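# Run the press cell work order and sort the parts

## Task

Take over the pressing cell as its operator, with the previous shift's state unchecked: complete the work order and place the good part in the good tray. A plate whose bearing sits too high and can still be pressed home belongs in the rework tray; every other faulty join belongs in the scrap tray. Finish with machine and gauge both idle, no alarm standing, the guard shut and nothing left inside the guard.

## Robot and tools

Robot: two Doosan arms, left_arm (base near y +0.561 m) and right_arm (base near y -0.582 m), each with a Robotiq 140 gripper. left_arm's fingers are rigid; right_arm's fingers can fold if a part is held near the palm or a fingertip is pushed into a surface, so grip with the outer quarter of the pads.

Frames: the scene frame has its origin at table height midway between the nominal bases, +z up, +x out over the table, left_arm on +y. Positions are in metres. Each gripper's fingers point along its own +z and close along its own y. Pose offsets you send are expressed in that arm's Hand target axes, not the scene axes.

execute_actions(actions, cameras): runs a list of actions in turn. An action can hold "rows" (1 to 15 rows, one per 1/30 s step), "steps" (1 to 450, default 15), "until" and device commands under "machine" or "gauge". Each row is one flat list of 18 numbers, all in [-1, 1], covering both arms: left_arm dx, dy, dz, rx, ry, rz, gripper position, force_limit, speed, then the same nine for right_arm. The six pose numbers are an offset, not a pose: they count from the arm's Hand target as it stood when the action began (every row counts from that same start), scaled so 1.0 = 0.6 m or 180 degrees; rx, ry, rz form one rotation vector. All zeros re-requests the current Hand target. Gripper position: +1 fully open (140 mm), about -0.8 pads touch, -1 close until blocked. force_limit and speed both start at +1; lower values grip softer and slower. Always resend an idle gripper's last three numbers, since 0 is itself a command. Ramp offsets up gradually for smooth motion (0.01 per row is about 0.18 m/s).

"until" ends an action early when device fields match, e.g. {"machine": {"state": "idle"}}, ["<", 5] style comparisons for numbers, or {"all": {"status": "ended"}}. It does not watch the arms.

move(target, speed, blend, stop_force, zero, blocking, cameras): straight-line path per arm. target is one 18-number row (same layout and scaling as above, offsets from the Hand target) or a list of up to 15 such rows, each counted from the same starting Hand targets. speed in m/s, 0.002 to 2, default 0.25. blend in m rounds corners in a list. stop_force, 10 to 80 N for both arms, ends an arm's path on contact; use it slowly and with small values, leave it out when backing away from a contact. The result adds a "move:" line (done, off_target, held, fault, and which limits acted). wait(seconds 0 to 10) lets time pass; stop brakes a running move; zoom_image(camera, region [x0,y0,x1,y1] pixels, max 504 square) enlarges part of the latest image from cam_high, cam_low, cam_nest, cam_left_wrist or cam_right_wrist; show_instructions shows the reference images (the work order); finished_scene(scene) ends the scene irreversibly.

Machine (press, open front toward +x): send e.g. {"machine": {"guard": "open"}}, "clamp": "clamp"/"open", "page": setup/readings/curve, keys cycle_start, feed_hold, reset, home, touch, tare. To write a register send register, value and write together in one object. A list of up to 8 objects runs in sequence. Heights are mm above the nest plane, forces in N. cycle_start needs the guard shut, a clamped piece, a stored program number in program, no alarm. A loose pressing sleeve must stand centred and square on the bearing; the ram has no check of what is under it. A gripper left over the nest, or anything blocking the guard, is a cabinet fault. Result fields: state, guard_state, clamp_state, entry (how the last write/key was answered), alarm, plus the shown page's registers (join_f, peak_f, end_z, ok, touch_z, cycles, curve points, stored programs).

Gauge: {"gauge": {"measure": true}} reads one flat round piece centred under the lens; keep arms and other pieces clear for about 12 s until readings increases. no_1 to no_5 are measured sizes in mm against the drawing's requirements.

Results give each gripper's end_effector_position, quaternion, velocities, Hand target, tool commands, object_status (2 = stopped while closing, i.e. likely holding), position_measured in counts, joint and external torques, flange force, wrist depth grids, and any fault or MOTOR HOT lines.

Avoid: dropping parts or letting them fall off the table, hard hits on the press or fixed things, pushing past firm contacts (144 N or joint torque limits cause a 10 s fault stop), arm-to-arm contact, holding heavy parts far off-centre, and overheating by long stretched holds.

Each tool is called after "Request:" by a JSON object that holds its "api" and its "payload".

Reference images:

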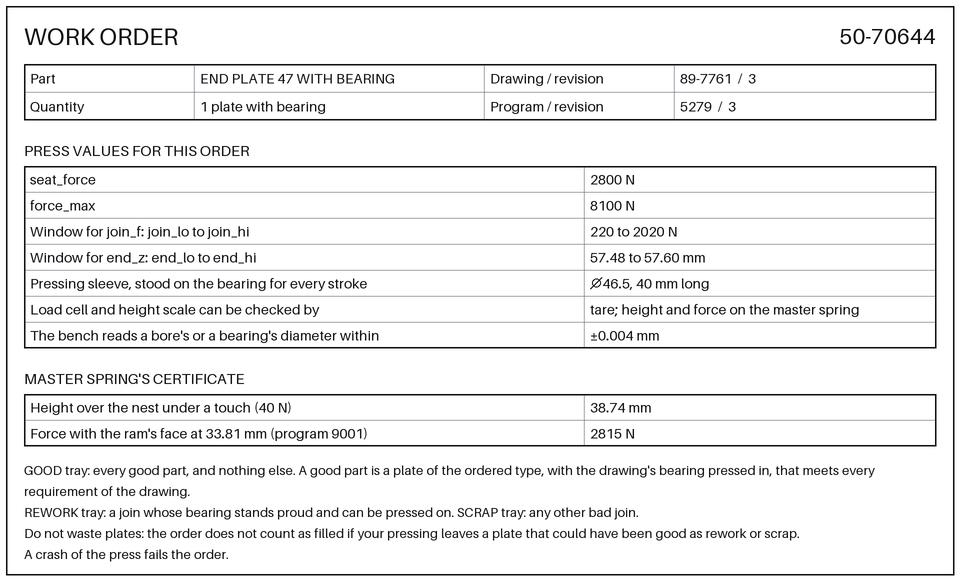

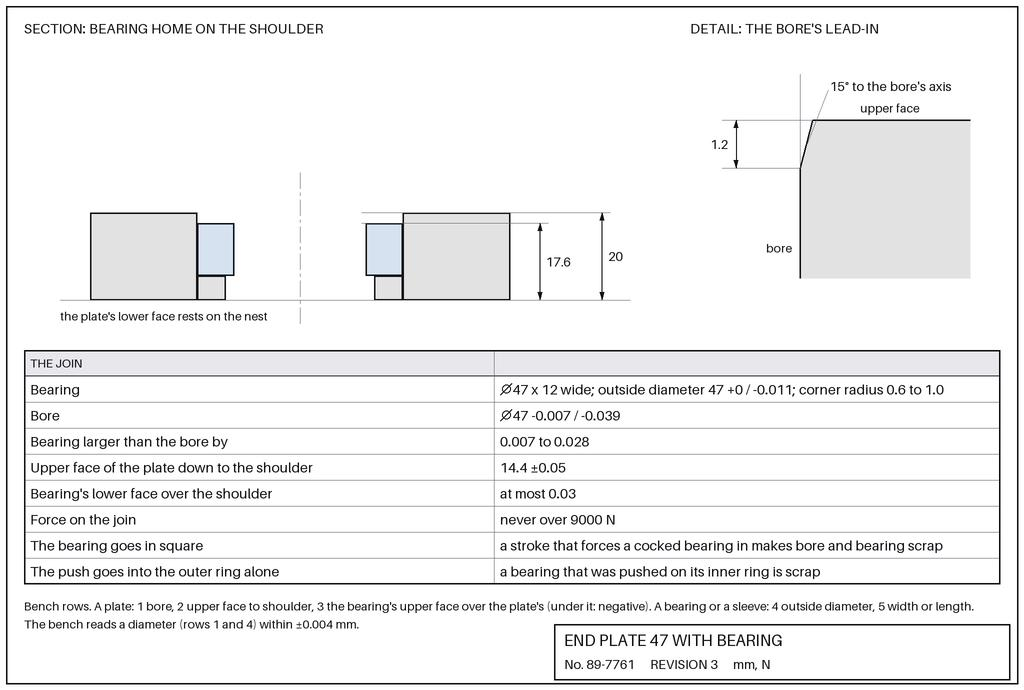

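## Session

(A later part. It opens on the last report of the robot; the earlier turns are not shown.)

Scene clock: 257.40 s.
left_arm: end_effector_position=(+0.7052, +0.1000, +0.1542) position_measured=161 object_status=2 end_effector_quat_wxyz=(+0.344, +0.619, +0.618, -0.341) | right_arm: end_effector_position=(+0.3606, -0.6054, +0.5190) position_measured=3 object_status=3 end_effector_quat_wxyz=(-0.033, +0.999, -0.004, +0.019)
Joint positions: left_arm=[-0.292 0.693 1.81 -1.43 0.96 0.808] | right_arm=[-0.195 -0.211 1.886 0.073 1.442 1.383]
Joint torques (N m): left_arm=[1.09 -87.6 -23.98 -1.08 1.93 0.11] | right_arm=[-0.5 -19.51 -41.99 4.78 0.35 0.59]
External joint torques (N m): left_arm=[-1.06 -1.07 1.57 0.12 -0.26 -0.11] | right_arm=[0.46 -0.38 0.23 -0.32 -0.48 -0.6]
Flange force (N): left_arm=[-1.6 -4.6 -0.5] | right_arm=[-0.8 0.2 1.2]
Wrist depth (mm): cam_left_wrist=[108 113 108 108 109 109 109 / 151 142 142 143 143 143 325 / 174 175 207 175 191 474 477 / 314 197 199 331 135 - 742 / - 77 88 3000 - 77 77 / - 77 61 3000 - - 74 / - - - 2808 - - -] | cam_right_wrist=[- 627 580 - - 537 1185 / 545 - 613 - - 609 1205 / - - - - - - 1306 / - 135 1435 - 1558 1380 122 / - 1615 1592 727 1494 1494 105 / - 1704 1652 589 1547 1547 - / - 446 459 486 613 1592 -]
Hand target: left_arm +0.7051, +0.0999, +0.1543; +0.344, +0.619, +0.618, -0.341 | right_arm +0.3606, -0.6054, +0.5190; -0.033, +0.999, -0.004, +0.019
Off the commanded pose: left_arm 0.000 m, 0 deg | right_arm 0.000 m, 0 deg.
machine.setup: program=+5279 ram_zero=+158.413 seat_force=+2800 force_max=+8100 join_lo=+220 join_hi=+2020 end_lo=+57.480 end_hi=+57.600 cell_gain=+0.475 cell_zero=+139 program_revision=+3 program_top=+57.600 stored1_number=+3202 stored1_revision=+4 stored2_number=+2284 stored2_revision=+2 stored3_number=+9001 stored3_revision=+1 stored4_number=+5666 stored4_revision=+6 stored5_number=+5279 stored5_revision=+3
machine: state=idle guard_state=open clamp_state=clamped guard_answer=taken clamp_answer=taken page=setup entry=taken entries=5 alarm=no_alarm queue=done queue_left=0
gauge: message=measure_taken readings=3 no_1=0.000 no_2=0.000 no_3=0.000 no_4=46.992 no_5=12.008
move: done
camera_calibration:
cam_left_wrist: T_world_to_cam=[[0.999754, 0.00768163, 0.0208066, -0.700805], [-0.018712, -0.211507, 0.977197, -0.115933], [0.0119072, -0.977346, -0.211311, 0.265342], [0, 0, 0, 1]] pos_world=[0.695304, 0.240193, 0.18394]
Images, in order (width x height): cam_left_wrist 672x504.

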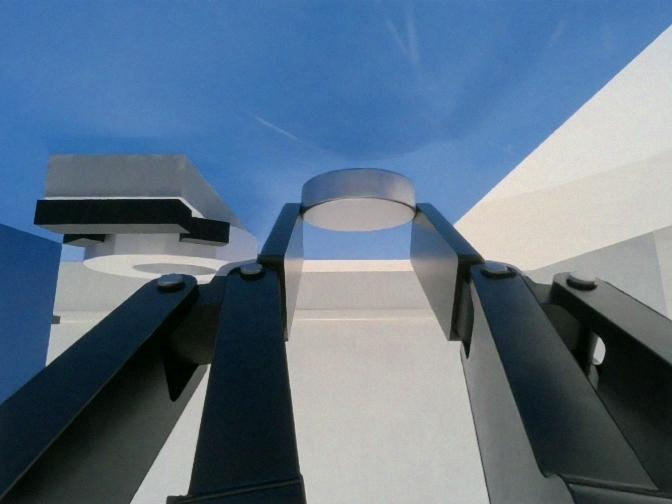

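Request:
{"api": "move", "payload": {"target": [[-0.0753,-0.1587,-0.0078,0,0,0,-1,-0.5,-1,0,0,0,0,0,0,1,1,1],[-0.1157,-0.1775,0.0898,0,0,0,-1,-0.5,-1,0,0,0,0,0,0,1,1,1]], "speed": [0.12,0.08], "blend": [0.01,0], "cameras": ["cam_nest"]}}

Request:
{"api": "zoom_image", "payload": {"camera": "cam_nest", "region": [215, 205, 385, 345]}}

Scene clock: 260.37 s.
left_arm: end_effector_position=(+0.5985, +0.0175, +0.1841) position_measured=161 object_status=2 end_effector_quat_wxyz=(+0.344, +0.619, +0.618, -0.341) | right_arm: end_effector_position=(+0.3606, -0.6054, +0.5190) position_measured=3 object_status=3 end_effector_quat_wxyz=(-0.033, +0.999, -0.004, +0.019)
Joint positions: left_arm=[-0.46 0.578 1.963 -1.592 0.86 0.848] | right_arm=[-0.195 -0.211 1.886 0.073 1.442 1.383]
Joint torques (N m): left_arm=[-1.29 -76.68 -22.97 -1.46 2.24 -0.16] | right_arm=[-0.74 -19.19 -41.88 4.81 0.35 0.66]
External joint torques (N m): left_arm=[1.5 -1.03 1.75 0.26 -0.52 0.16] | right_arm=[0.62 -0.67 0.09 -0.34 -0.47 -0.66]
Flange force (N): left_arm=[1.0 -3.2 -3.8] | right_arm=[-1.1 0.0 0.9]
Wrist depth (mm): cam_left_wrist=[149 149 136 104 105 150 151 / 184 196 174 127 130 197 198 / 200 253 262 154 168 290 295 / 200 233 105 173 135 774 916 / - 77 88 2737 - 77 78 / - 77 61 2607 - - 74 / - - - - - - -] | cam_right_wrist=[568 - - 575 - - 1172 / 580 671 651 - - - 1261 / - - - - - - 1290 / - 136 1464 1407 1464 144 122 / - 125 1603 - 1558 1494 105 / - 1592 1652 585 582 1514 1536 / - 442 461 479 628 1580 1717]
Hand target: left_arm +0.5985, +0.0175, +0.1841; +0.344, +0.619, +0.618, -0.341 | right_arm +0.3606, -0.6054, +0.5190; -0.033, +0.999, -0.004, +0.019
Off the commanded pose: left_arm 0.000 m, 0 deg | right_arm 0.000 m, 0 deg.
machine.setup: program=+5279 ram_zero=+158.413 seat_force=+2800 force_max=+8100 join_lo=+220 join_hi=+2020 end_lo=+57.480 end_hi=+57.600 cell_gain=+0.475 cell_zero=+139 program_revision=+3 program_top=+57.600 stored1_number=+3202 stored1_revision=+4 stored2_number=+2284 stored2_revision=+2 stored3_number=+9001 stored3_revision=+1 stored4_number=+5666 stored4_revision=+6 stored5_number=+5279 stored5_revision=+3
machine: state=idle guard_state=open clamp_state=clamped guard_answer=taken clamp_answer=taken page=setup entry=taken entries=5 alarm=no_alarm queue=done queue_left=0
gauge: message=measure_taken readings=3 no_1=0.000 no_2=0.000 no_3=0.000 no_4=46.992 no_5=12.008
move: done
Images, in order (width x height): cam_nest 672x504.

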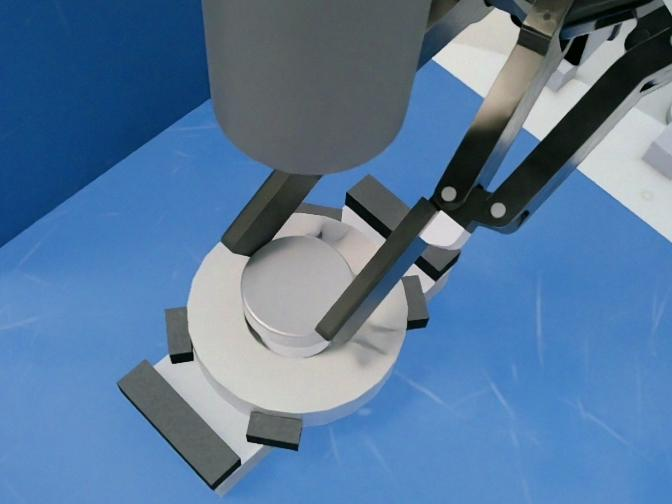

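Scaled by 2.965 from the camera's 672x504 image, which has a finer 960x720 frame.

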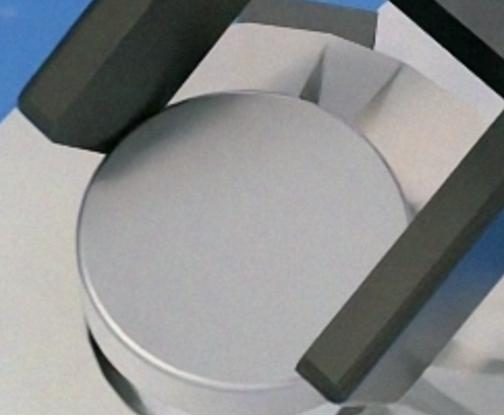

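Request:
{"api": "move", "payload": {"target": [0.0128,0,0.0055,0,0,0,-1,-0.5,-1,0,0,0,0,0,0,1,1,1], "speed": 0.03, "cameras": ["cam_nest"]}}

Request:
{"api": "zoom_image", "payload": {"camera": "cam_nest", "region": [215, 215, 385, 355]}}

Request:
{"api": "move", "payload": {"target": [0.0085,0,0.0053,0,0,0,-1,-0.5,-1,0,0,0,0,0,0,1,1,1], "speed": 0.003, "stop_force": 10, "cameras": ["cam_nest","cam_left_wrist"]}}

Request:
{"api": "zoom_image", "payload": {"camera": "cam_nest", "region": [215, 225, 385, 365]}}

Request:
{"api": "zoom_image", "payload": {"camera": "cam_left_wrist", "region": [260, 90, 460, 260]}}

Scene clock: 261.60 s.
left_arm: end_effector_position=(+0.5986, +0.0187, +0.1759) position_measured=161 object_status=2 end_effector_quat_wxyz=(+0.344, +0.619, +0.618, -0.341) | right_arm: end_effector_position=(+0.3606, -0.6054, +0.5190) position_measured=3 object_status=3 end_effector_quat_wxyz=(-0.033, +0.999, -0.004, +0.019)
Joint positions: left_arm=[-0.458 0.59 1.966 -1.602 0.861 0.866] | right_arm=[-0.195 -0.211 1.886 0.073 1.442 1.383]
Joint torques (N m): left_arm=[1.1 -77.2 -22.41 -1.33 2.1 -0.11] | right_arm=[-0.62 -19.31 -41.98 4.78 0.3 0.65]
External joint torques (N m): left_arm=[-1.21 -1.85 1.5 0.09 -0.32 0.11] | right_arm=[0.53 -0.57 0.11 -0.31 -0.43 -0.66]
Flange force (N): left_arm=[-1.9 -5.4 -1.4] | right_arm=[-1.0 0.2 0.9]
Wrist depth (mm): cam_left_wrist=[138 137 126 95 95 139 140 / 180 181 131 124 124 183 184 / 200 242 223 153 150 267 492 / 200 254 122 173 135 740 1005 / - 77 88 3842 - 77 78 / - 77 61 3422 - - 74 / - - - - - - -] | cam_right_wrist=[523 - - - - - 1192 / - 599 638 - - - 1253 / - - - 638 641 - 1354 / - 136 1464 - 1425 1398 121 / - 1592 1569 817 1640 1494 105 / - 2038 1615 586 1536 1603 - / - 441 460 482 574 1652 -]
Hand target: left_arm +0.5986, +0.0187, +0.1759; +0.344, +0.619, +0.618, -0.341 | right_arm +0.3606, -0.6054, +0.5190; -0.033, +0.999, -0.004, +0.019
Off the commanded pose: left_arm 0.000 m, 0 deg | right_arm 0.000 m, 0 deg.
machine.setup: program=+5279 ram_zero=+158.413 seat_force=+2800 force_max=+8100 join_lo=+220 join_hi=+2020 end_lo=+57.480 end_hi=+57.600 cell_gain=+0.475 cell_zero=+139 program_revision=+3 program_top=+57.600 stored1_number=+3202 stored1_revision=+4 stored2_number=+2284 stored2_revision=+2 stored3_number=+9001 stored3_revision=+1 stored4_number=+5666 stored4_revision=+6 stored5_number=+5279 stored5_revision=+3
machine: state=idle guard_state=open clamp_state=clamped guard_answer=taken clamp_answer=taken page=setup entry=taken entries=5 alarm=no_alarm queue=done queue_left=0
gauge: message=measure_taken readings=3 no_1=0.000 no_2=0.000 no_3=0.000 no_4=46.992 no_5=12.008
move: done
Images, in order (width x height): cam_nest 672x504.

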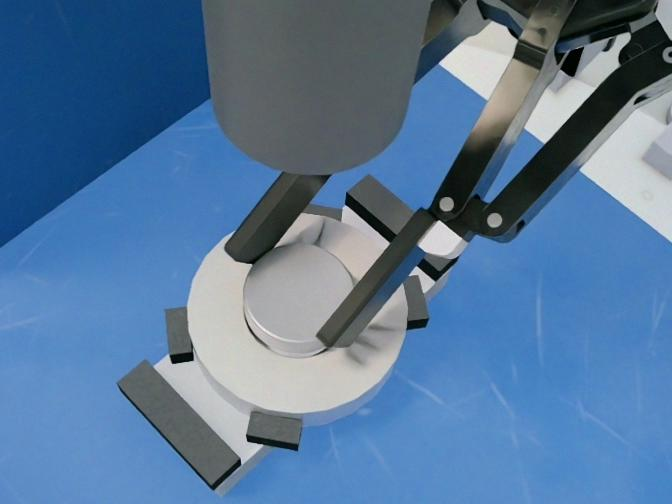

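Scaled by 2.965 from the camera's 672x504 image, which has a finer 960x720 frame.

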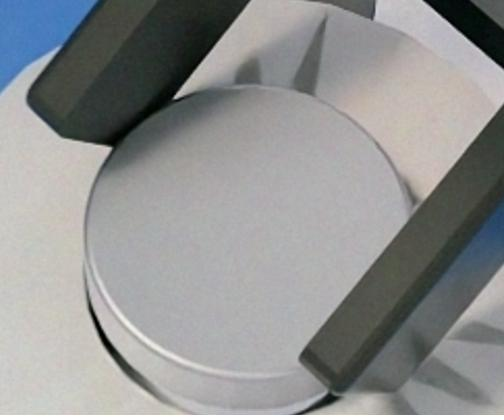

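Scene clock: 263.27 s.
left_arm: end_effector_position=(+0.5986, +0.0187, +0.1727) position_measured=161 object_status=2 end_effector_quat_wxyz=(+0.344, +0.619, +0.618, -0.342) | right_arm: end_effector_position=(+0.3606, -0.6054, +0.5190) position_measured=3 object_status=3 end_effector_quat_wxyz=(-0.033, +0.999, -0.004, +0.019)
Joint positions: left_arm=[-0.458 0.595 1.966 -1.607 0.862 0.873] | right_arm=[-0.195 -0.211 1.886 0.073 1.442 1.383]
Joint torques (N m): left_arm=[1.42 -69.66 -13.79 1.59 0.31 0.1] | right_arm=[-0.64 -18.98 -41.98 4.82 0.36 0.63]
External joint torques (N m): left_arm=[-1.26 -8.82 -6.8 -2.81 1.44 -0.1] | right_arm=[0.53 -1.12 0.07 -0.34 -0.49 -0.64]
Flange force (N): left_arm=[-11.3 0.8 -1.1] | right_arm=[-1.8 0.0 0.8]
Wrist depth (mm): cam_left_wrist=[133 133 99 94 94 129 135 / 175 175 134 123 123 177 178 / 200 254 216 143 150 259 242 / 200 239 108 2639 136 808 - / - 77 88 3422 - 77 78 / - 77 61 2576 - - 74 / - - - - - - -] | cam_right_wrist=[- - - - - - 1192 / - - - - - - 1253 / - - 653 657 - - 1314 / - 135 1547 - 1473 1372 122 / - 1536 1569 - 1514 - 105 / - 1704 1677 593 559 1569 - / - 444 457 482 632 1627 1652]
Hand target: left_arm +0.5986, +0.0187, +0.1727; +0.344, +0.619, +0.618, -0.341 (not the last commanded pose) | right_arm +0.3606, -0.6054, +0.5190; -0.033, +0.999, -0.004, +0.019
Off the commanded pose: left_arm 0.003 m, 0 deg | right_arm 0.000 m, 0 deg.
machine.setup: program=+5279 ram_zero=+158.413 seat_force=+2800 force_max=+8100 join_lo=+220 join_hi=+2020 end_lo=+57.480 end_hi=+57.600 cell_gain=+0.475 cell_zero=+139 program_revision=+3 program_top=+57.600 stored1_number=+3202 stored1_revision=+4 stored2_number=+2284 stored2_revision=+2 stored3_number=+9001 stored3_revision=+1 stored4_number=+5666 stored4_revision=+6 stored5_number=+5279 stored5_revision=+3
machine: state=idle guard_state=open clamp_state=clamped guard_answer=taken clamp_answer=taken page=setup entry=taken entries=5 alarm=no_alarm queue=done queue_left=0
gauge: message=measure_taken readings=3 no_1=0.000 no_2=0.000 no_3=0.000 no_4=46.992 no_5=12.008
move: contact (left_arm)
camera_calibration:
cam_left_wrist: T_world_to_cam=[[0.999754, 0.00768382, 0.0208052, -0.594092], [-0.0187116, -0.211392, 0.977222, -0.153223], [0.0119068, -0.977371, -0.211196, 0.191042], [0, 0, 0, 1]] pos_world=[0.588804, 0.158894, 0.20244]
Images, in order (width x height): cam_nest 672x504, cam_left_wrist 672x504.

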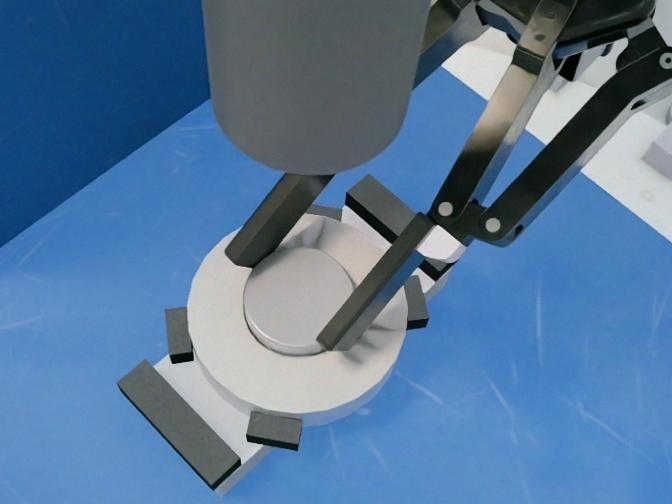

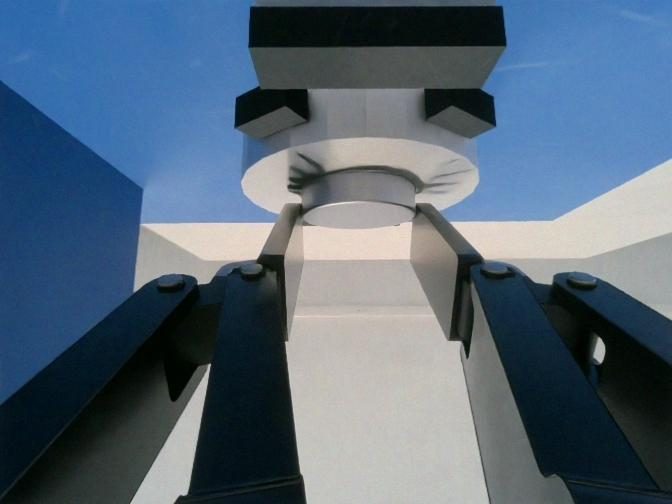

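Scaled by 2.965 from the camera's 672x504 image, which has a finer 960x720 frame.

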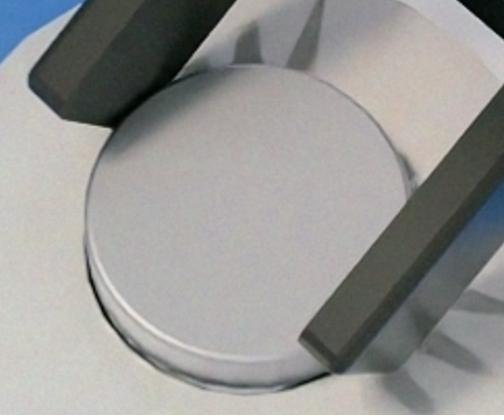

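Scaled by 2.520 from the camera's 672x504 image, which has a finer 960x720 frame.

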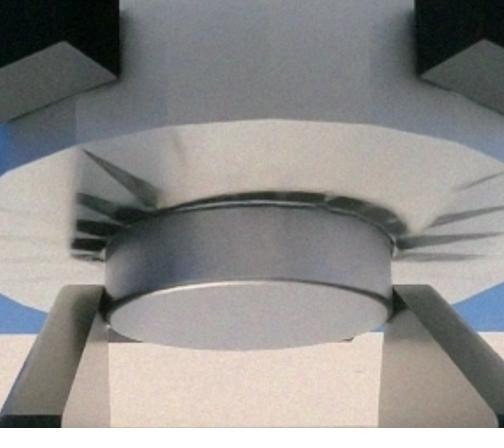

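Request:
{"api": "move", "payload": {"target": [0.0057,0,0.0035,0,0,0,-1,-0.5,-1,0,0,0,0,0,0,1,1,1], "speed": 0.003, "stop_force": 12, "cameras": ["cam_nest","cam_left_wrist"]}}

Request:
{"api": "zoom_image", "payload": {"camera": "cam_nest", "region": [215, 225, 385, 365]}}

Request:
{"api": "zoom_image", "payload": {"camera": "cam_left_wrist", "region": [260, 90, 460, 260]}}

Scene clock: 264.90 s.
left_arm: end_effector_position=(+0.5986, +0.0187, +0.1703) position_measured=161 object_status=2 end_effector_quat_wxyz=(+0.344, +0.619, +0.618, -0.342) | right_arm: end_effector_position=(+0.3606, -0.6054, +0.5190) position_measured=3 object_status=3 end_effector_quat_wxyz=(-0.033, +0.999, -0.004, +0.019)
Joint positions: left_arm=[-0.458 0.598 1.966 -1.61 0.862 0.878] | right_arm=[-0.195 -0.211 1.886 0.073 1.442 1.383]
Joint torques (N m): left_arm=[2.14 -58.14 -1.41 5.41 -2.11 -0.34] | right_arm=[-0.52 -19.21 -41.76 4.76 0.37 0.68]
External joint torques (N m): left_arm=[-2.19 -20.89 -19.14 -6.65 3.9 0.34] | right_arm=[0.51 -0.83 -0.08 -0.29 -0.5 -0.68]
Flange force (N): left_arm=[-26.4 7.5 -1.4] | right_arm=[-1.2 0.2 0.7]
Wrist depth (mm): cam_left_wrist=[131 131 120 93 94 132 133 / 171 172 130 121 122 174 175 / 201 230 163 142 149 256 283 / 201 254 105 181 136 353 - / - 77 88 - - 77 78 / - 77 61 2808 - - 74 / - - - 2704 - - -] | cam_right_wrist=[541 - - - - - 1179 / - - - - - - 1218 / 692 - - 623 - - 1306 / - 136 1483 1627 1306 1314 122 / - 117 1603 - 1525 - 105 / - 1677 1690 588 604 1514 1580 / - 443 459 482 647 1731 -]
Hand target: left_arm +0.5986, +0.0187, +0.1703; +0.344, +0.619, +0.618, -0.342 (not the last commanded pose) | right_arm +0.3606, -0.6054, +0.5190; -0.033, +0.999, -0.004, +0.019
Off the commanded pose: left_arm 0.002 m, 0 deg | right_arm 0.000 m, 0 deg.
machine.setup: program=+5279 ram_zero=+158.413 seat_force=+2800 force_max=+8100 join_lo=+220 join_hi=+2020 end_lo=+57.480 end_hi=+57.600 cell_gain=+0.475 cell_zero=+139 program_revision=+3 program_top=+57.600 stored1_number=+3202 stored1_revision=+4 stored2_number=+2284 stored2_revision=+2 stored3_number=+9001 stored3_revision=+1 stored4_number=+5666 stored4_revision=+6 stored5_number=+5279 stored5_revision=+3
machine: state=idle guard_state=open clamp_state=clamped guard_answer=taken clamp_answer=taken page=setup entry=taken entries=5 alarm=no_alarm queue=done queue_left=0
gauge: message=measure_taken readings=3 no_1=0.000 no_2=0.000 no_3=0.000 no_4=46.992 no_5=12.008
move: contact (left_arm)
camera_calibration:
cam_left_wrist: T_world_to_cam=[[0.999752, 0.00766568, 0.0209025, -0.594057], [-0.0188117, -0.211296, 0.977241, -0.150838], [0.0119078, -0.977392, -0.211099, 0.190519], [0, 0, 0, 1]] pos_world=[0.588804, 0.158894, 0.20004]
Images, in order (width x height): cam_nest 672x504, cam_left_wrist 672x504.

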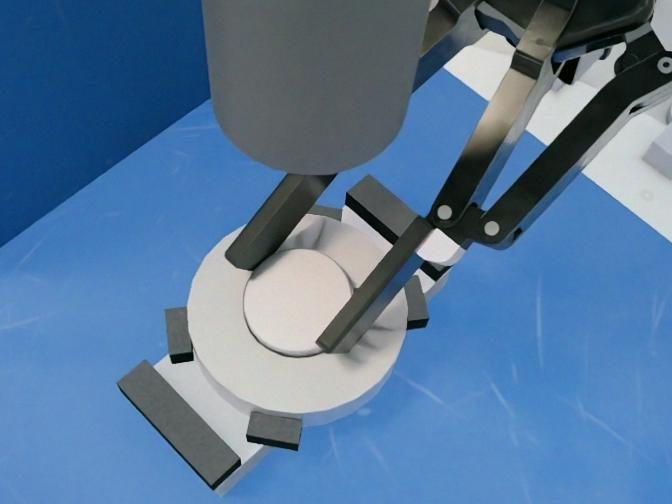

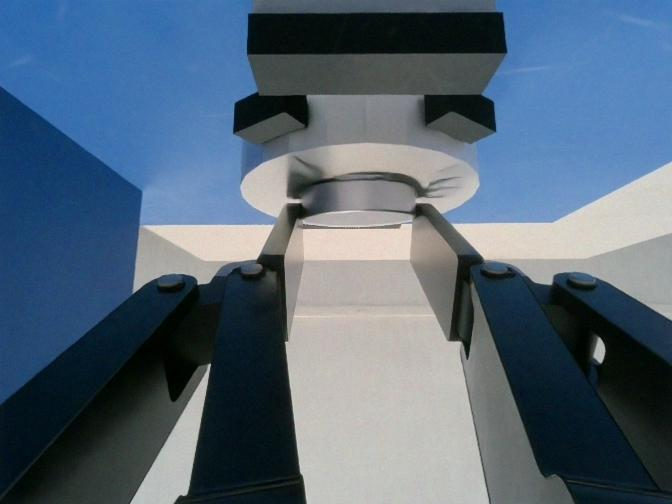

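Scaled by 2.965 from the camera's 672x504 image, which has a finer 960x720 frame.

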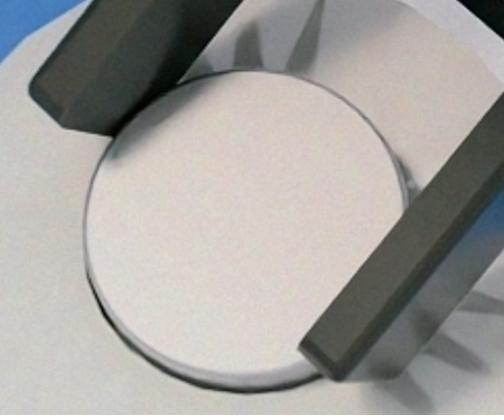

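Scaled by 2.520 from the camera's 672x504 image, which has a finer 960x720 frame.

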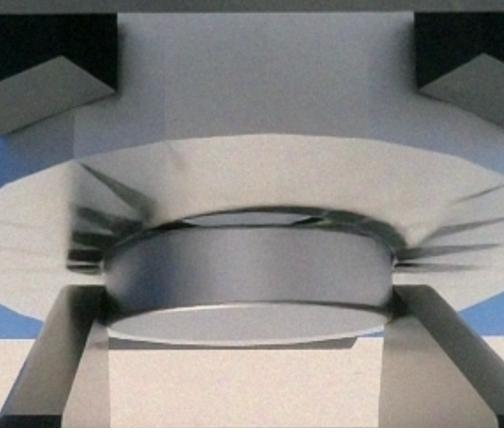

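Request:
{"api": "move", "payload": {"target": [[-0.0057,0,-0.0035,0,0,0,-1,-0.5,-1,0,0,0,0,0,0,1,1,1],[-0.0199,0,-0.0124,0,0,0,-1,-0.5,-1,0,0,0,0,0,0,1,1,1],[0.002,0.0022,-0.1049,0,0,0,-1,-0.5,-1,0,0,0,0,0,0,1,1,1],[0.0864,0.1772,-0.106,0,0,0,-1,-0.5,-1,0,0,0,0,0,0,1,1,1],[0.1175,0.1772,-0.0866,0,0,0,-1,-0.5,-1,0,0,0,0,0,0,1,1,1]], "speed": [0.01,0.03,0.1,0.15,0.05], "blend": [0.001,0.003,0.01,0.01,0]}}

Request:
{"api": "move", "payload": {"target": [0.0212,0,0.0133,0,0,0,-1,-0.5,-1,0,0,0,0,0,0,1,1,1], "speed": 0.005, "stop_force": 15, "cameras": ["cam_left_wrist"]}}

Request:
{"api": "zoom_image", "payload": {"camera": "cam_left_wrist", "region": [260, 90, 460, 260]}}

Scene clock: 268.33 s.
left_arm: end_effector_position=(+0.7052, +0.1001, +0.1386) position_measured=161 object_status=2 end_effector_quat_wxyz=(+0.345, +0.619, +0.618, -0.341) | right_arm: end_effector_position=(+0.3606, -0.6054, +0.5190) position_measured=3 object_status=3 end_effector_quat_wxyz=(-0.033, +0.999, -0.004, +0.019)
Joint positions: left_arm=[-0.292 0.714 1.811 -1.445 0.957 0.835] | right_arm=[-0.195 -0.211 1.886 0.073 1.442 1.383]
Joint torques (N m): left_arm=[0.99 -86.44 -23.38 -1.15 1.99 -0.24] | right_arm=[-0.62 -19.08 -41.95 4.76 0.33 0.62]
External joint torques (N m): left_arm=[-1.09 -3.33 1.68 0.17 -0.27 0.24] | right_arm=[0.63 -0.8 0.2 -0.29 -0.45 -0.63]
Flange force (N): left_arm=[-3.4 -7.3 -2.5] | right_arm=[-1.4 -0.2 1.0]
Wrist depth (mm): cam_left_wrist=[- 91 91 96 87 84 88 / - 114 114 108 123 116 116 / 172 166 166 144 155 170 436 / 171 171 195 312 136 - 620 / - 77 88 4132 - 77 81 / - 77 61 2737 - - 74 / - - - 3084 - - -] | cam_right_wrist=[558 - - 574 - - 1101 / 553 - - - - - 1246 / - 645 - - - - 1330 / 1298 136 1483 1363 1444 1398 122 / - 118 1558 727 1558 1483 105 / - 1745 1704 565 1514 1592 1525 / - 440 457 485 1615 1677 -]
Hand target: left_arm +0.7051, +0.1001, +0.1385; +0.344, +0.619, +0.618, -0.342 | right_arm +0.3606, -0.6054, +0.5190; -0.033, +0.999, -0.004, +0.019
Off the commanded pose: left_arm 0.000 m, 0 deg | right_arm 0.000 m, 0 deg.
machine.setup: program=+5279 ram_zero=+158.413 seat_force=+2800 force_max=+8100 join_lo=+220 join_hi=+2020 end_lo=+57.480 end_hi=+57.600 cell_gain=+0.475 cell_zero=+139 program_revision=+3 program_top=+57.600 stored1_number=+3202 stored1_revision=+4 stored2_number=+2284 stored2_revision=+2 stored3_number=+9001 stored3_revision=+1 stored4_number=+5666 stored4_revision=+6 stored5_number=+5279 stored5_revision=+3
machine: state=idle guard_state=open clamp_state=clamped guard_answer=taken clamp_answer=taken page=setup entry=taken entries=5 alarm=no_alarm queue=done queue_left=0
gauge: message=measure_taken readings=3 no_1=0.000 no_2=0.000 no_3=0.000 no_4=46.992 no_5=12.008
move: done

Scene clock: 270.03 s.
left_arm: end_effector_position=(+0.7052, +0.1001, +0.1330) position_measured=161 object_status=2 end_effector_quat_wxyz=(+0.345, +0.619, +0.618, -0.342) | right_arm: end_effector_position=(+0.3606, -0.6054, +0.5190) position_measured=3 object_status=3 end_effector_quat_wxyz=(-0.033, +0.999, -0.004, +0.019)
Joint positions: left_arm=[-0.292 0.722 1.812 -1.451 0.956 0.844] | right_arm=[-0.195 -0.211 1.886 0.073 1.442 1.383]
Joint torques (N m): left_arm=[0.67 -74.73 -19.27 0.37 -2.91 -0.17] | right_arm=[-0.67 -19.44 -41.93 4.79 0.3 0.62]
External joint torques (N m): left_arm=[-0.8 -15.25 -2.12 -1.36 4.64 0.17] | right_arm=[0.65 -0.5 0 -0.31 -0.43 -0.63]
Flange force (N): left_arm=[-15.1 -9.9 -13.7] | right_arm=[-0.7 -0.2 0.8]
Wrist depth (mm): cam_left_wrist=[- 76 80 80 80 80 81 / 111 104 105 105 105 113 106 / 152 153 153 143 151 155 423 / 169 169 195 247 137 100 3221 / - 77 88 - - 77 81 / - 77 61 - - - 74 / - - - - - - -] | cam_right_wrist=[529 - - - - 559 1172 / - - - - - - 1246 / - - - - - - 1268 / 1268 135 1435 1690 1389 145 122 / - 1525 1580 692 1372 1536 105 / - 1690 1717 583 1627 1580 1592 / - 444 452 482 1603 1677 1640]
Hand target: left_arm +0.7051, +0.1001, +0.1330; +0.345, +0.619, +0.618, -0.342 (not the last commanded pose) | right_arm +0.3606, -0.6054, +0.5190; -0.033, +0.999, -0.004, +0.019
Off the commanded pose: left_arm 0.010 m, 0 deg | right_arm 0.000 m, 0 deg.
machine.setup: program=+5279 ram_zero=+158.413 seat_force=+2800 force_max=+8100 join_lo=+220 join_hi=+2020 end_lo=+57.480 end_hi=+57.600 cell_gain=+0.475 cell_zero=+139 program_revision=+3 program_top=+57.600 stored1_number=+3202 stored1_revision=+4 stored2_number=+2284 stored2_revision=+2 stored3_number=+9001 stored3_revision=+1 stored4_number=+5666 stored4_revision=+6 stored5_number=+5279 stored5_revision=+3
machine: state=idle guard_state=open clamp_state=clamped guard_answer=taken clamp_answer=taken page=setup entry=taken entries=5 alarm=no_alarm queue=done queue_left=0
gauge: message=measure_taken readings=3 no_1=0.000 no_2=0.000 no_3=0.000 no_4=46.992 no_5=12.008
move: contact (left_arm)
camera_calibration:
cam_left_wrist: T_world_to_cam=[[0.99975, 0.00764756, 0.0209998, -0.700385], [-0.0189118, -0.2112, 0.97726, -0.09514], [0.0119088, -0.977413, -0.211003, 0.260925], [0, 0, 0, 1]] pos_world=[0.695303, 0.240294, 0.16274]
Images, in order (width x height): cam_left_wrist 672x504.

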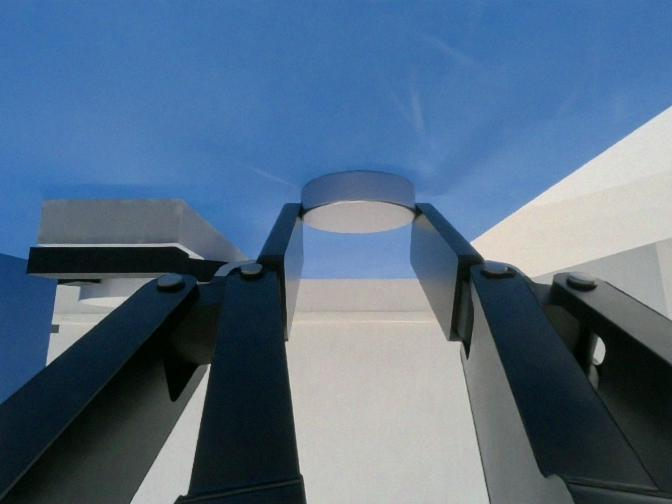

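Scaled by 2.520 from the camera's 672x504 image, which has a finer 960x720 frame.

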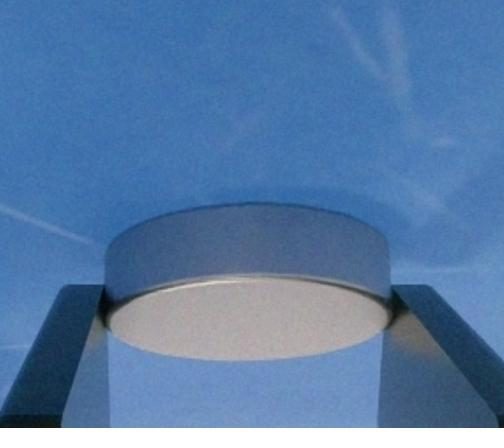

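Request:
{"api": "execute_actions", "payload": {"actions": [{"rows":[[0,0,0,0,0,0,-0.15,-1,-1,0,0,0,0,0,0,1,1,1]],"steps":20},{"rows":[[0,0,0,0,0,0,-1,-0.5,-1,0,0,0,0,0,0,1,1,1]],"steps":35}]}}

Request:
{"api": "move", "payload": {"target": [[-0.04,0,-0.025,0,0,0,-1,-0.5,-1,0,0,0,0,0,0,1,1,1],[-0.1053,-0.1587,-0.0265,0,0,0,-1,-0.5,-1,0,0,0,0,0,0,1,1,1],[-0.1328,-0.1775,0.0764,0,0,0,-1,-0.5,-1,0,0,0,0,0,0,1,1,1]], "speed": [0.06,0.12,0.08], "blend": [0.005,0.01,0], "cameras": ["cam_nest"]}}

Scene clock: 272.53 s.
left_arm: end_effector_position=(+0.7051, +0.1001, +0.1330) position_measured=161 object_status=2 end_effector_quat_wxyz=(+0.345, +0.619, +0.618, -0.342) | right_arm: end_effector_position=(+0.3606, -0.6054, +0.5190) position_measured=3 object_status=3 end_effector_quat_wxyz=(-0.033, +0.999, -0.004, +0.019)
Joint positions: left_arm=[-0.292 0.722 1.812 -1.451 0.956 0.844] | right_arm=[-0.195 -0.211 1.886 0.073 1.442 1.383]
Joint torques (N m): left_arm=[1.01 -87.09 -22.14 -0.83 1.61 0.01] | right_arm=[-0.43 -19.38 -41.99 4.68 0.34 0.7]
External joint torques (N m): left_arm=[-0.87 -3.44 0.69 -0.15 0.13 -0.01] | right_arm=[0.32 -0.62 0.11 -0.21 -0.46 -0.7]
External joint torques at the end of the 1st action: left_arm=[-0.96 -2.61 1.1 -0.05 -0.06 0.1] | right_arm=[0.11 -0.93 0.14 -0.31 -0.5 -0.66]
Flange force (N): left_arm=[-3.9 -5.1 -2.4] | right_arm=[-1.2 0.8 0.9]
Flange force at the end of the 1st action (N): left_arm=[-2.9 -5.3 -1.7] | right_arm=[-1.8 1.1 0.9]
Wrist depth (mm): cam_left_wrist=[- 76 79 79 80 - 80 / - 111 104 104 112 112 105 / 152 152 152 144 149 154 422 / 170 170 195 244 136 114 564 / - 77 88 - - 77 77 / - 77 61 2461 - - 74 / - - - - - - -] | cam_right_wrist=[528 - - - - - 1172 / 553 - - - - - 1225 / - - - - - - 1306 / - 135 1464 - 1407 1372 122 / - 125 1558 - 1464 1504 105 / - 1745 1627 588 597 1494 1536 / - 440 458 481 594 1731 1665]
Hand target: left_arm +0.7051, +0.1001, +0.1330; +0.345, +0.619, +0.618, -0.342 | right_arm +0.3606, -0.6054, +0.5190; -0.033, +0.999, -0.004, +0.019
Off the commanded pose: left_arm 0.000 m, 0 deg | right_arm 0.000 m, 0 deg.
machine.setup: program=+5279 ram_zero=+158.413 seat_force=+2800 force_max=+8100 join_lo=+220 join_hi=+2020 end_lo=+57.480 end_hi=+57.600 cell_gain=+0.475 cell_zero=+139 program_revision=+3 program_top=+57.600 stored1_number=+3202 stored1_revision=+4 stored2_number=+2284 stored2_revision=+2 stored3_number=+9001 stored3_revision=+1 stored4_number=+5666 stored4_revision=+6 stored5_number=+5279 stored5_revision=+3
machine: state=idle guard_state=open clamp_state=clamped guard_answer=taken clamp_answer=taken page=setup entry=taken entries=5 alarm=no_alarm queue=done queue_left=0
gauge: message=measure_taken readings=3 no_1=0.000 no_2=0.000 no_3=0.000 no_4=46.992 no_5=12.008

Scene clock: 275.03 s.
left_arm: end_effector_position=(+0.5985, +0.0191, +0.1759) position_measured=161 object_status=2 end_effector_quat_wxyz=(+0.345, +0.619, +0.618, -0.342) | right_arm: end_effector_position=(+0.3606, -0.6054, +0.5190) position_measured=3 object_status=3 end_effector_quat_wxyz=(-0.033, +0.999, -0.004, +0.019)
Joint positions: left_arm=[-0.458 0.59 1.966 -1.602 0.862 0.867] | right_arm=[-0.195 -0.211 1.886 0.073 1.442 1.383]
Joint torques (N m): left_arm=[2.2 -78.2 -22.56 -1.33 2.14 -0.02] | right_arm=[-0.45 -19.23 -41.86 4.81 0.3 0.57]
External joint torques (N m): left_arm=[-1.88 -0.82 1.7 0.11 -0.37 0.02] | right_arm=[0.36 -0.7 0.13 -0.35 -0.42 -0.58]
Flange force (N): left_arm=[-1.5 -5.2 0.3] | right_arm=[-1.3 0.4 0.9]
Wrist depth (mm): cam_left_wrist=[137 138 126 96 96 139 139 / 181 170 130 125 125 183 183 / 200 241 242 149 149 267 268 / 199 723 122 168 135 768 - / - 77 88 2882 - 77 78 / - 77 61 2576 - - 74 / - - - 2704 - - -] | cam_right_wrist=[- - - - - - 1218 / 545 - - - - - 1261 / - - - - 628 - 1096 / - 136 1494 - 1425 1407 122 / - 1558 1640 669 1473 1483 105 / - 1704 1677 585 593 1580 1569 / - 443 459 484 620 1817 -]
Hand target: left_arm +0.5985, +0.0190, +0.1758; +0.345, +0.619, +0.618, -0.342 | right_arm +0.3606, -0.6054, +0.5190; -0.033, +0.999, -0.004, +0.019
Off the commanded pose: left_arm 0.000 m, 0 deg | right_arm 0.000 m, 0 deg.
machine.setup: program=+5279 ram_zero=+158.413 seat_force=+2800 force_max=+8100 join_lo=+220 join_hi=+2020 end_lo=+57.480 end_hi=+57.600 cell_gain=+0.475 cell_zero=+139 program_revision=+3 program_top=+57.600 stored1_number=+3202 stored1_revision=+4 stored2_number=+2284 stored2_revision=+2 stored3_number=+9001 stored3_revision=+1 stored4_number=+5666 stored4_revision=+6 stored5_number=+5279 stored5_revision=+3
machine: state=idle guard_state=open clamp_state=clamped guard_answer=taken clamp_answer=taken page=setup entry=taken entries=5 alarm=no_alarm queue=done queue_left=0
gauge: message=measure_taken readings=3 no_1=0.000 no_2=0.000 no_3=0.000 no_4=46.992 no_5=12.008
move: done
Images, in order (width x height): cam_nest 672x504.

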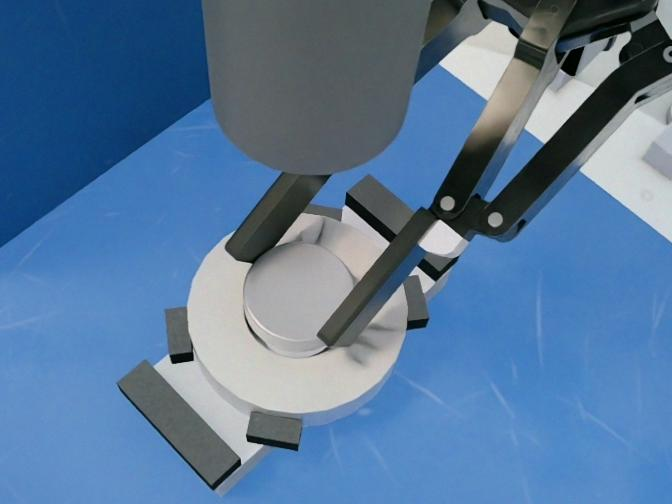

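Request:
{"api": "zoom_image", "payload": {"camera": "cam_nest", "region": [215, 215, 385, 355]}}

Scaled by 2.965 from the camera's 672x504 image, which has a finer 960x720 frame.

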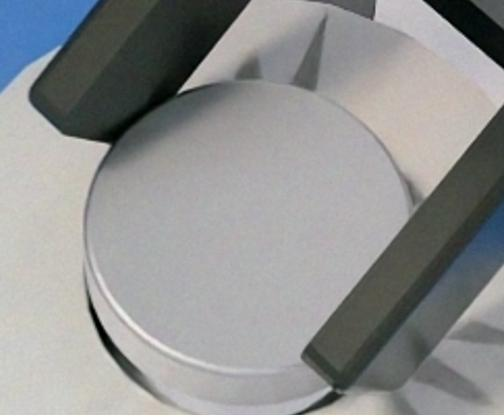

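Request:
{"api": "move", "payload": {"target": [0.0014,0.0003,0.0025,0,0,0,-1,-0.5,-1,0,0,0,0,0,0,1,1,1], "speed": 0.01}}

Request:
{"api": "move", "payload": {"target": [0.0085,0,0.0053,0,0,0,-1,-0.5,-1,0,0,0,0,0,0,1,1,1], "speed": 0.003, "stop_force": 10, "cameras": ["cam_nest","cam_left_wrist"]}}

Request:
{"api": "zoom_image", "payload": {"camera": "cam_left_wrist", "region": [260, 90, 460, 260]}}

Request:
{"api": "zoom_image", "payload": {"camera": "cam_nest", "region": [215, 225, 385, 365]}}

Scene clock: 276.27 s.
left_arm: end_effector_position=(+0.5986, +0.0182, +0.1744) position_measured=161 object_status=2 end_effector_quat_wxyz=(+0.345, +0.619, +0.618, -0.342) | right_arm: end_effector_position=(+0.3606, -0.6054, +0.5190) position_measured=3 object_status=3 end_effector_quat_wxyz=(-0.033, +0.999, -0.004, +0.019)
Joint positions: left_arm=[-0.459 0.593 1.965 -1.605 0.861 0.87] | right_arm=[-0.195 -0.211 1.886 0.073 1.442 1.383]
Joint torques (N m): left_arm=[0.71 -77.46 -22.37 -1.42 2.05 -0.04] | right_arm=[-0.41 -19.47 -42.04 4.79 0.34 0.61]
External joint torques (N m): left_arm=[-0.59 -1.74 1.48 0.19 -0.27 0.04] | right_arm=[0.29 -0.42 0.25 -0.33 -0.46 -0.62]
Flange force (N): left_arm=[-1.6 -4.6 -2.2] | right_arm=[-1.0 0.7 1.2]
Wrist depth (mm): cam_left_wrist=[136 136 100 95 95 131 138 / 178 178 129 123 123 180 181 / 201 238 219 144 150 264 265 / 200 235 105 823 135 859 678 / - 77 88 3369 - 77 78 / - 77 61 2461 - - 74 / - - - - - - -] | cam_right_wrist=[- - - - - - 1192 / - - - - - - 1246 / - 677 645 - - - 1283 / 1314 136 1454 1179 1354 1398 122 / - 1558 1759 944 1483 1536 105 / - 1690 616 585 593 - - / - 444 464 478 582 1677 1652]
Hand target: left_arm +0.5986, +0.0182, +0.1743; +0.345, +0.619, +0.618, -0.342 | right_arm +0.3606, -0.6054, +0.5190; -0.033, +0.999, -0.004, +0.019
Off the commanded pose: left_arm 0.000 m, 0 deg | right_arm 0.000 m, 0 deg.
machine.setup: program=+5279 ram_zero=+158.413 seat_force=+2800 force_max=+8100 join_lo=+220 join_hi=+2020 end_lo=+57.480 end_hi=+57.600 cell_gain=+0.475 cell_zero=+139 program_revision=+3 program_top=+57.600 stored1_number=+3202 stored1_revision=+4 stored2_number=+2284 stored2_revision=+2 stored3_number=+9001 stored3_revision=+1 stored4_number=+5666 stored4_revision=+6 stored5_number=+5279 stored5_revision=+3
machine: state=idle guard_state=open clamp_state=clamped guard_answer=taken clamp_answer=taken page=setup entry=taken entries=5 alarm=no_alarm queue=done queue_left=0
gauge: message=measure_taken readings=3 no_1=0.000 no_2=0.000 no_3=0.000 no_4=46.992 no_5=12.008
move: done

Scene clock: 278.20 s.
left_arm: end_effector_position=(+0.5987, +0.0182, +0.1704) position_measured=161 object_status=2 end_effector_quat_wxyz=(+0.345, +0.619, +0.618, -0.342) | right_arm: end_effector_position=(+0.3606, -0.6054, +0.5190) position_measured=3 object_status=3 end_effector_quat_wxyz=(-0.033, +0.999, -0.004, +0.019)
Joint positions: left_arm=[-0.459 0.598 1.966 -1.61 0.861 0.878] | right_arm=[-0.195 -0.211 1.886 0.073 1.442 1.383]
Joint torques (N m): left_arm=[-12.1 -67.02 -18.66 0.04 2.9 -0.11] | right_arm=[-0.69 -19.45 -42.05 4.77 0.32 0.69]
External joint torques (N m): left_arm=[12.02 -12.32 -2 -1.28 -1.11 0.11] | right_arm=[0.74 -0.5 0.32 -0.31 -0.44 -0.69]
Flange force (N): left_arm=[-4.6 -1.1 -23.7] | right_arm=[-1.1 -0.2 1.3]
Wrist depth (mm): cam_left_wrist=[130 130 119 93 94 126 132 / 171 171 129 120 121 173 174 / 201 239 161 144 147 254 256 / 200 237 121 167 135 355 905 / - 77 88 2844 - 77 81 / - 77 61 - - - 74 / - - - - - - -] | cam_right_wrist=[- - - 588 - - 1205 / 538 - - - - - 1218 / - - - 636 - - 1298 / - 126 1454 1444 1416 1363 122 / - 135 1580 713 1569 1504 106 / - 1677 1704 589 1504 1640 1580 / - 441 451 482 649 1690 -]
Hand target: left_arm +0.5987, +0.0182, +0.1704; +0.345, +0.619, +0.618, -0.342 (not the last commanded pose) | right_arm +0.3606, -0.6054, +0.5190; -0.033, +0.999, -0.004, +0.019
Off the commanded pose: left_arm 0.002 m, 0 deg | right_arm 0.000 m, 0 deg.
machine.setup: program=+5279 ram_zero=+158.413 seat_force=+2800 force_max=+8100 join_lo=+220 join_hi=+2020 end_lo=+57.480 end_hi=+57.600 cell_gain=+0.475 cell_zero=+139 program_revision=+3 program_top=+57.600 stored1_number=+3202 stored1_revision=+4 stored2_number=+2284 stored2_revision=+2 stored3_number=+9001 stored3_revision=+1 stored4_number=+5666 stored4_revision=+6 stored5_number=+5279 stored5_revision=+3
machine: state=idle guard_state=open clamp_state=clamped guard_answer=taken clamp_answer=taken page=setup entry=taken entries=5 alarm=no_alarm queue=done queue_left=0
gauge: message=measure_taken readings=3 no_1=0.000 no_2=0.000 no_3=0.000 no_4=46.992 no_5=12.008
move: contact (left_arm)
camera_calibration:
cam_left_wrist: T_world_to_cam=[[0.999749, 0.00774547, 0.02102, -0.594187], [-0.0189109, -0.211202, 0.977259, -0.150902], [0.0120088, -0.977412, -0.211003, 0.189953], [0, 0, 0, 1]] pos_world=[0.588903, 0.158394, 0.20004]
Images, in order (width x height): cam_nest 672x504, cam_left_wrist 672x504.

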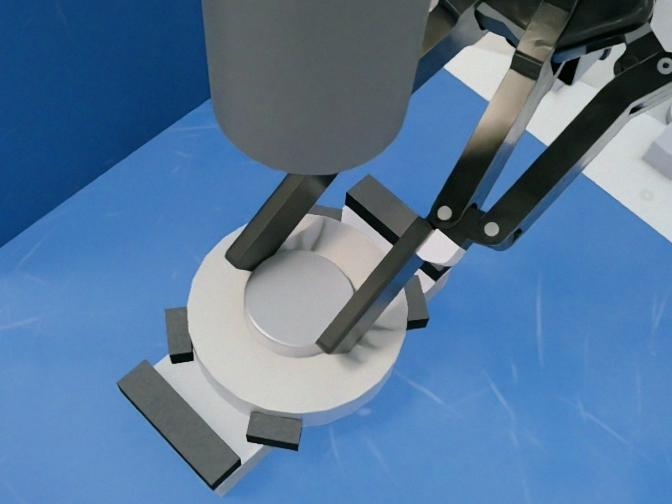

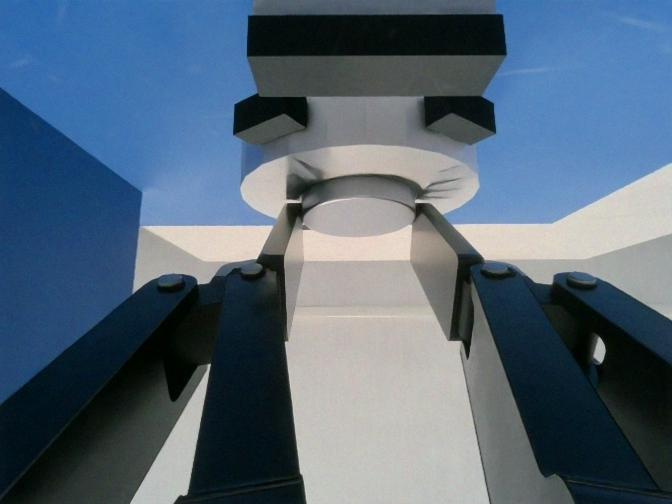

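Scaled by 2.520 from the camera's 672x504 image, which has a finer 960x720 frame.

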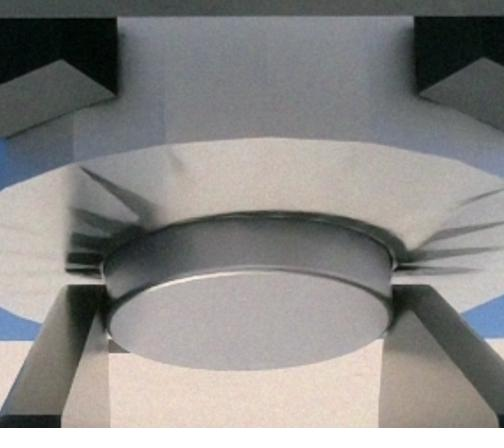

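Scaled by 2.965 from the camera's 672x504 image, which has a finer 960x720 frame.

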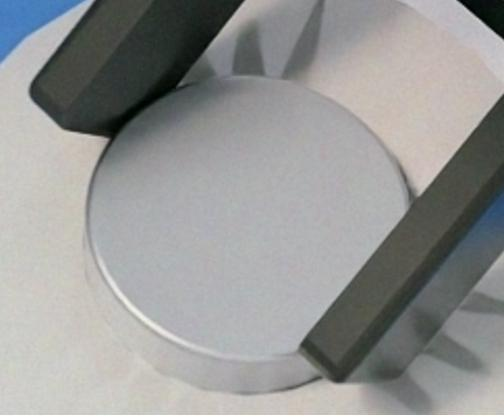

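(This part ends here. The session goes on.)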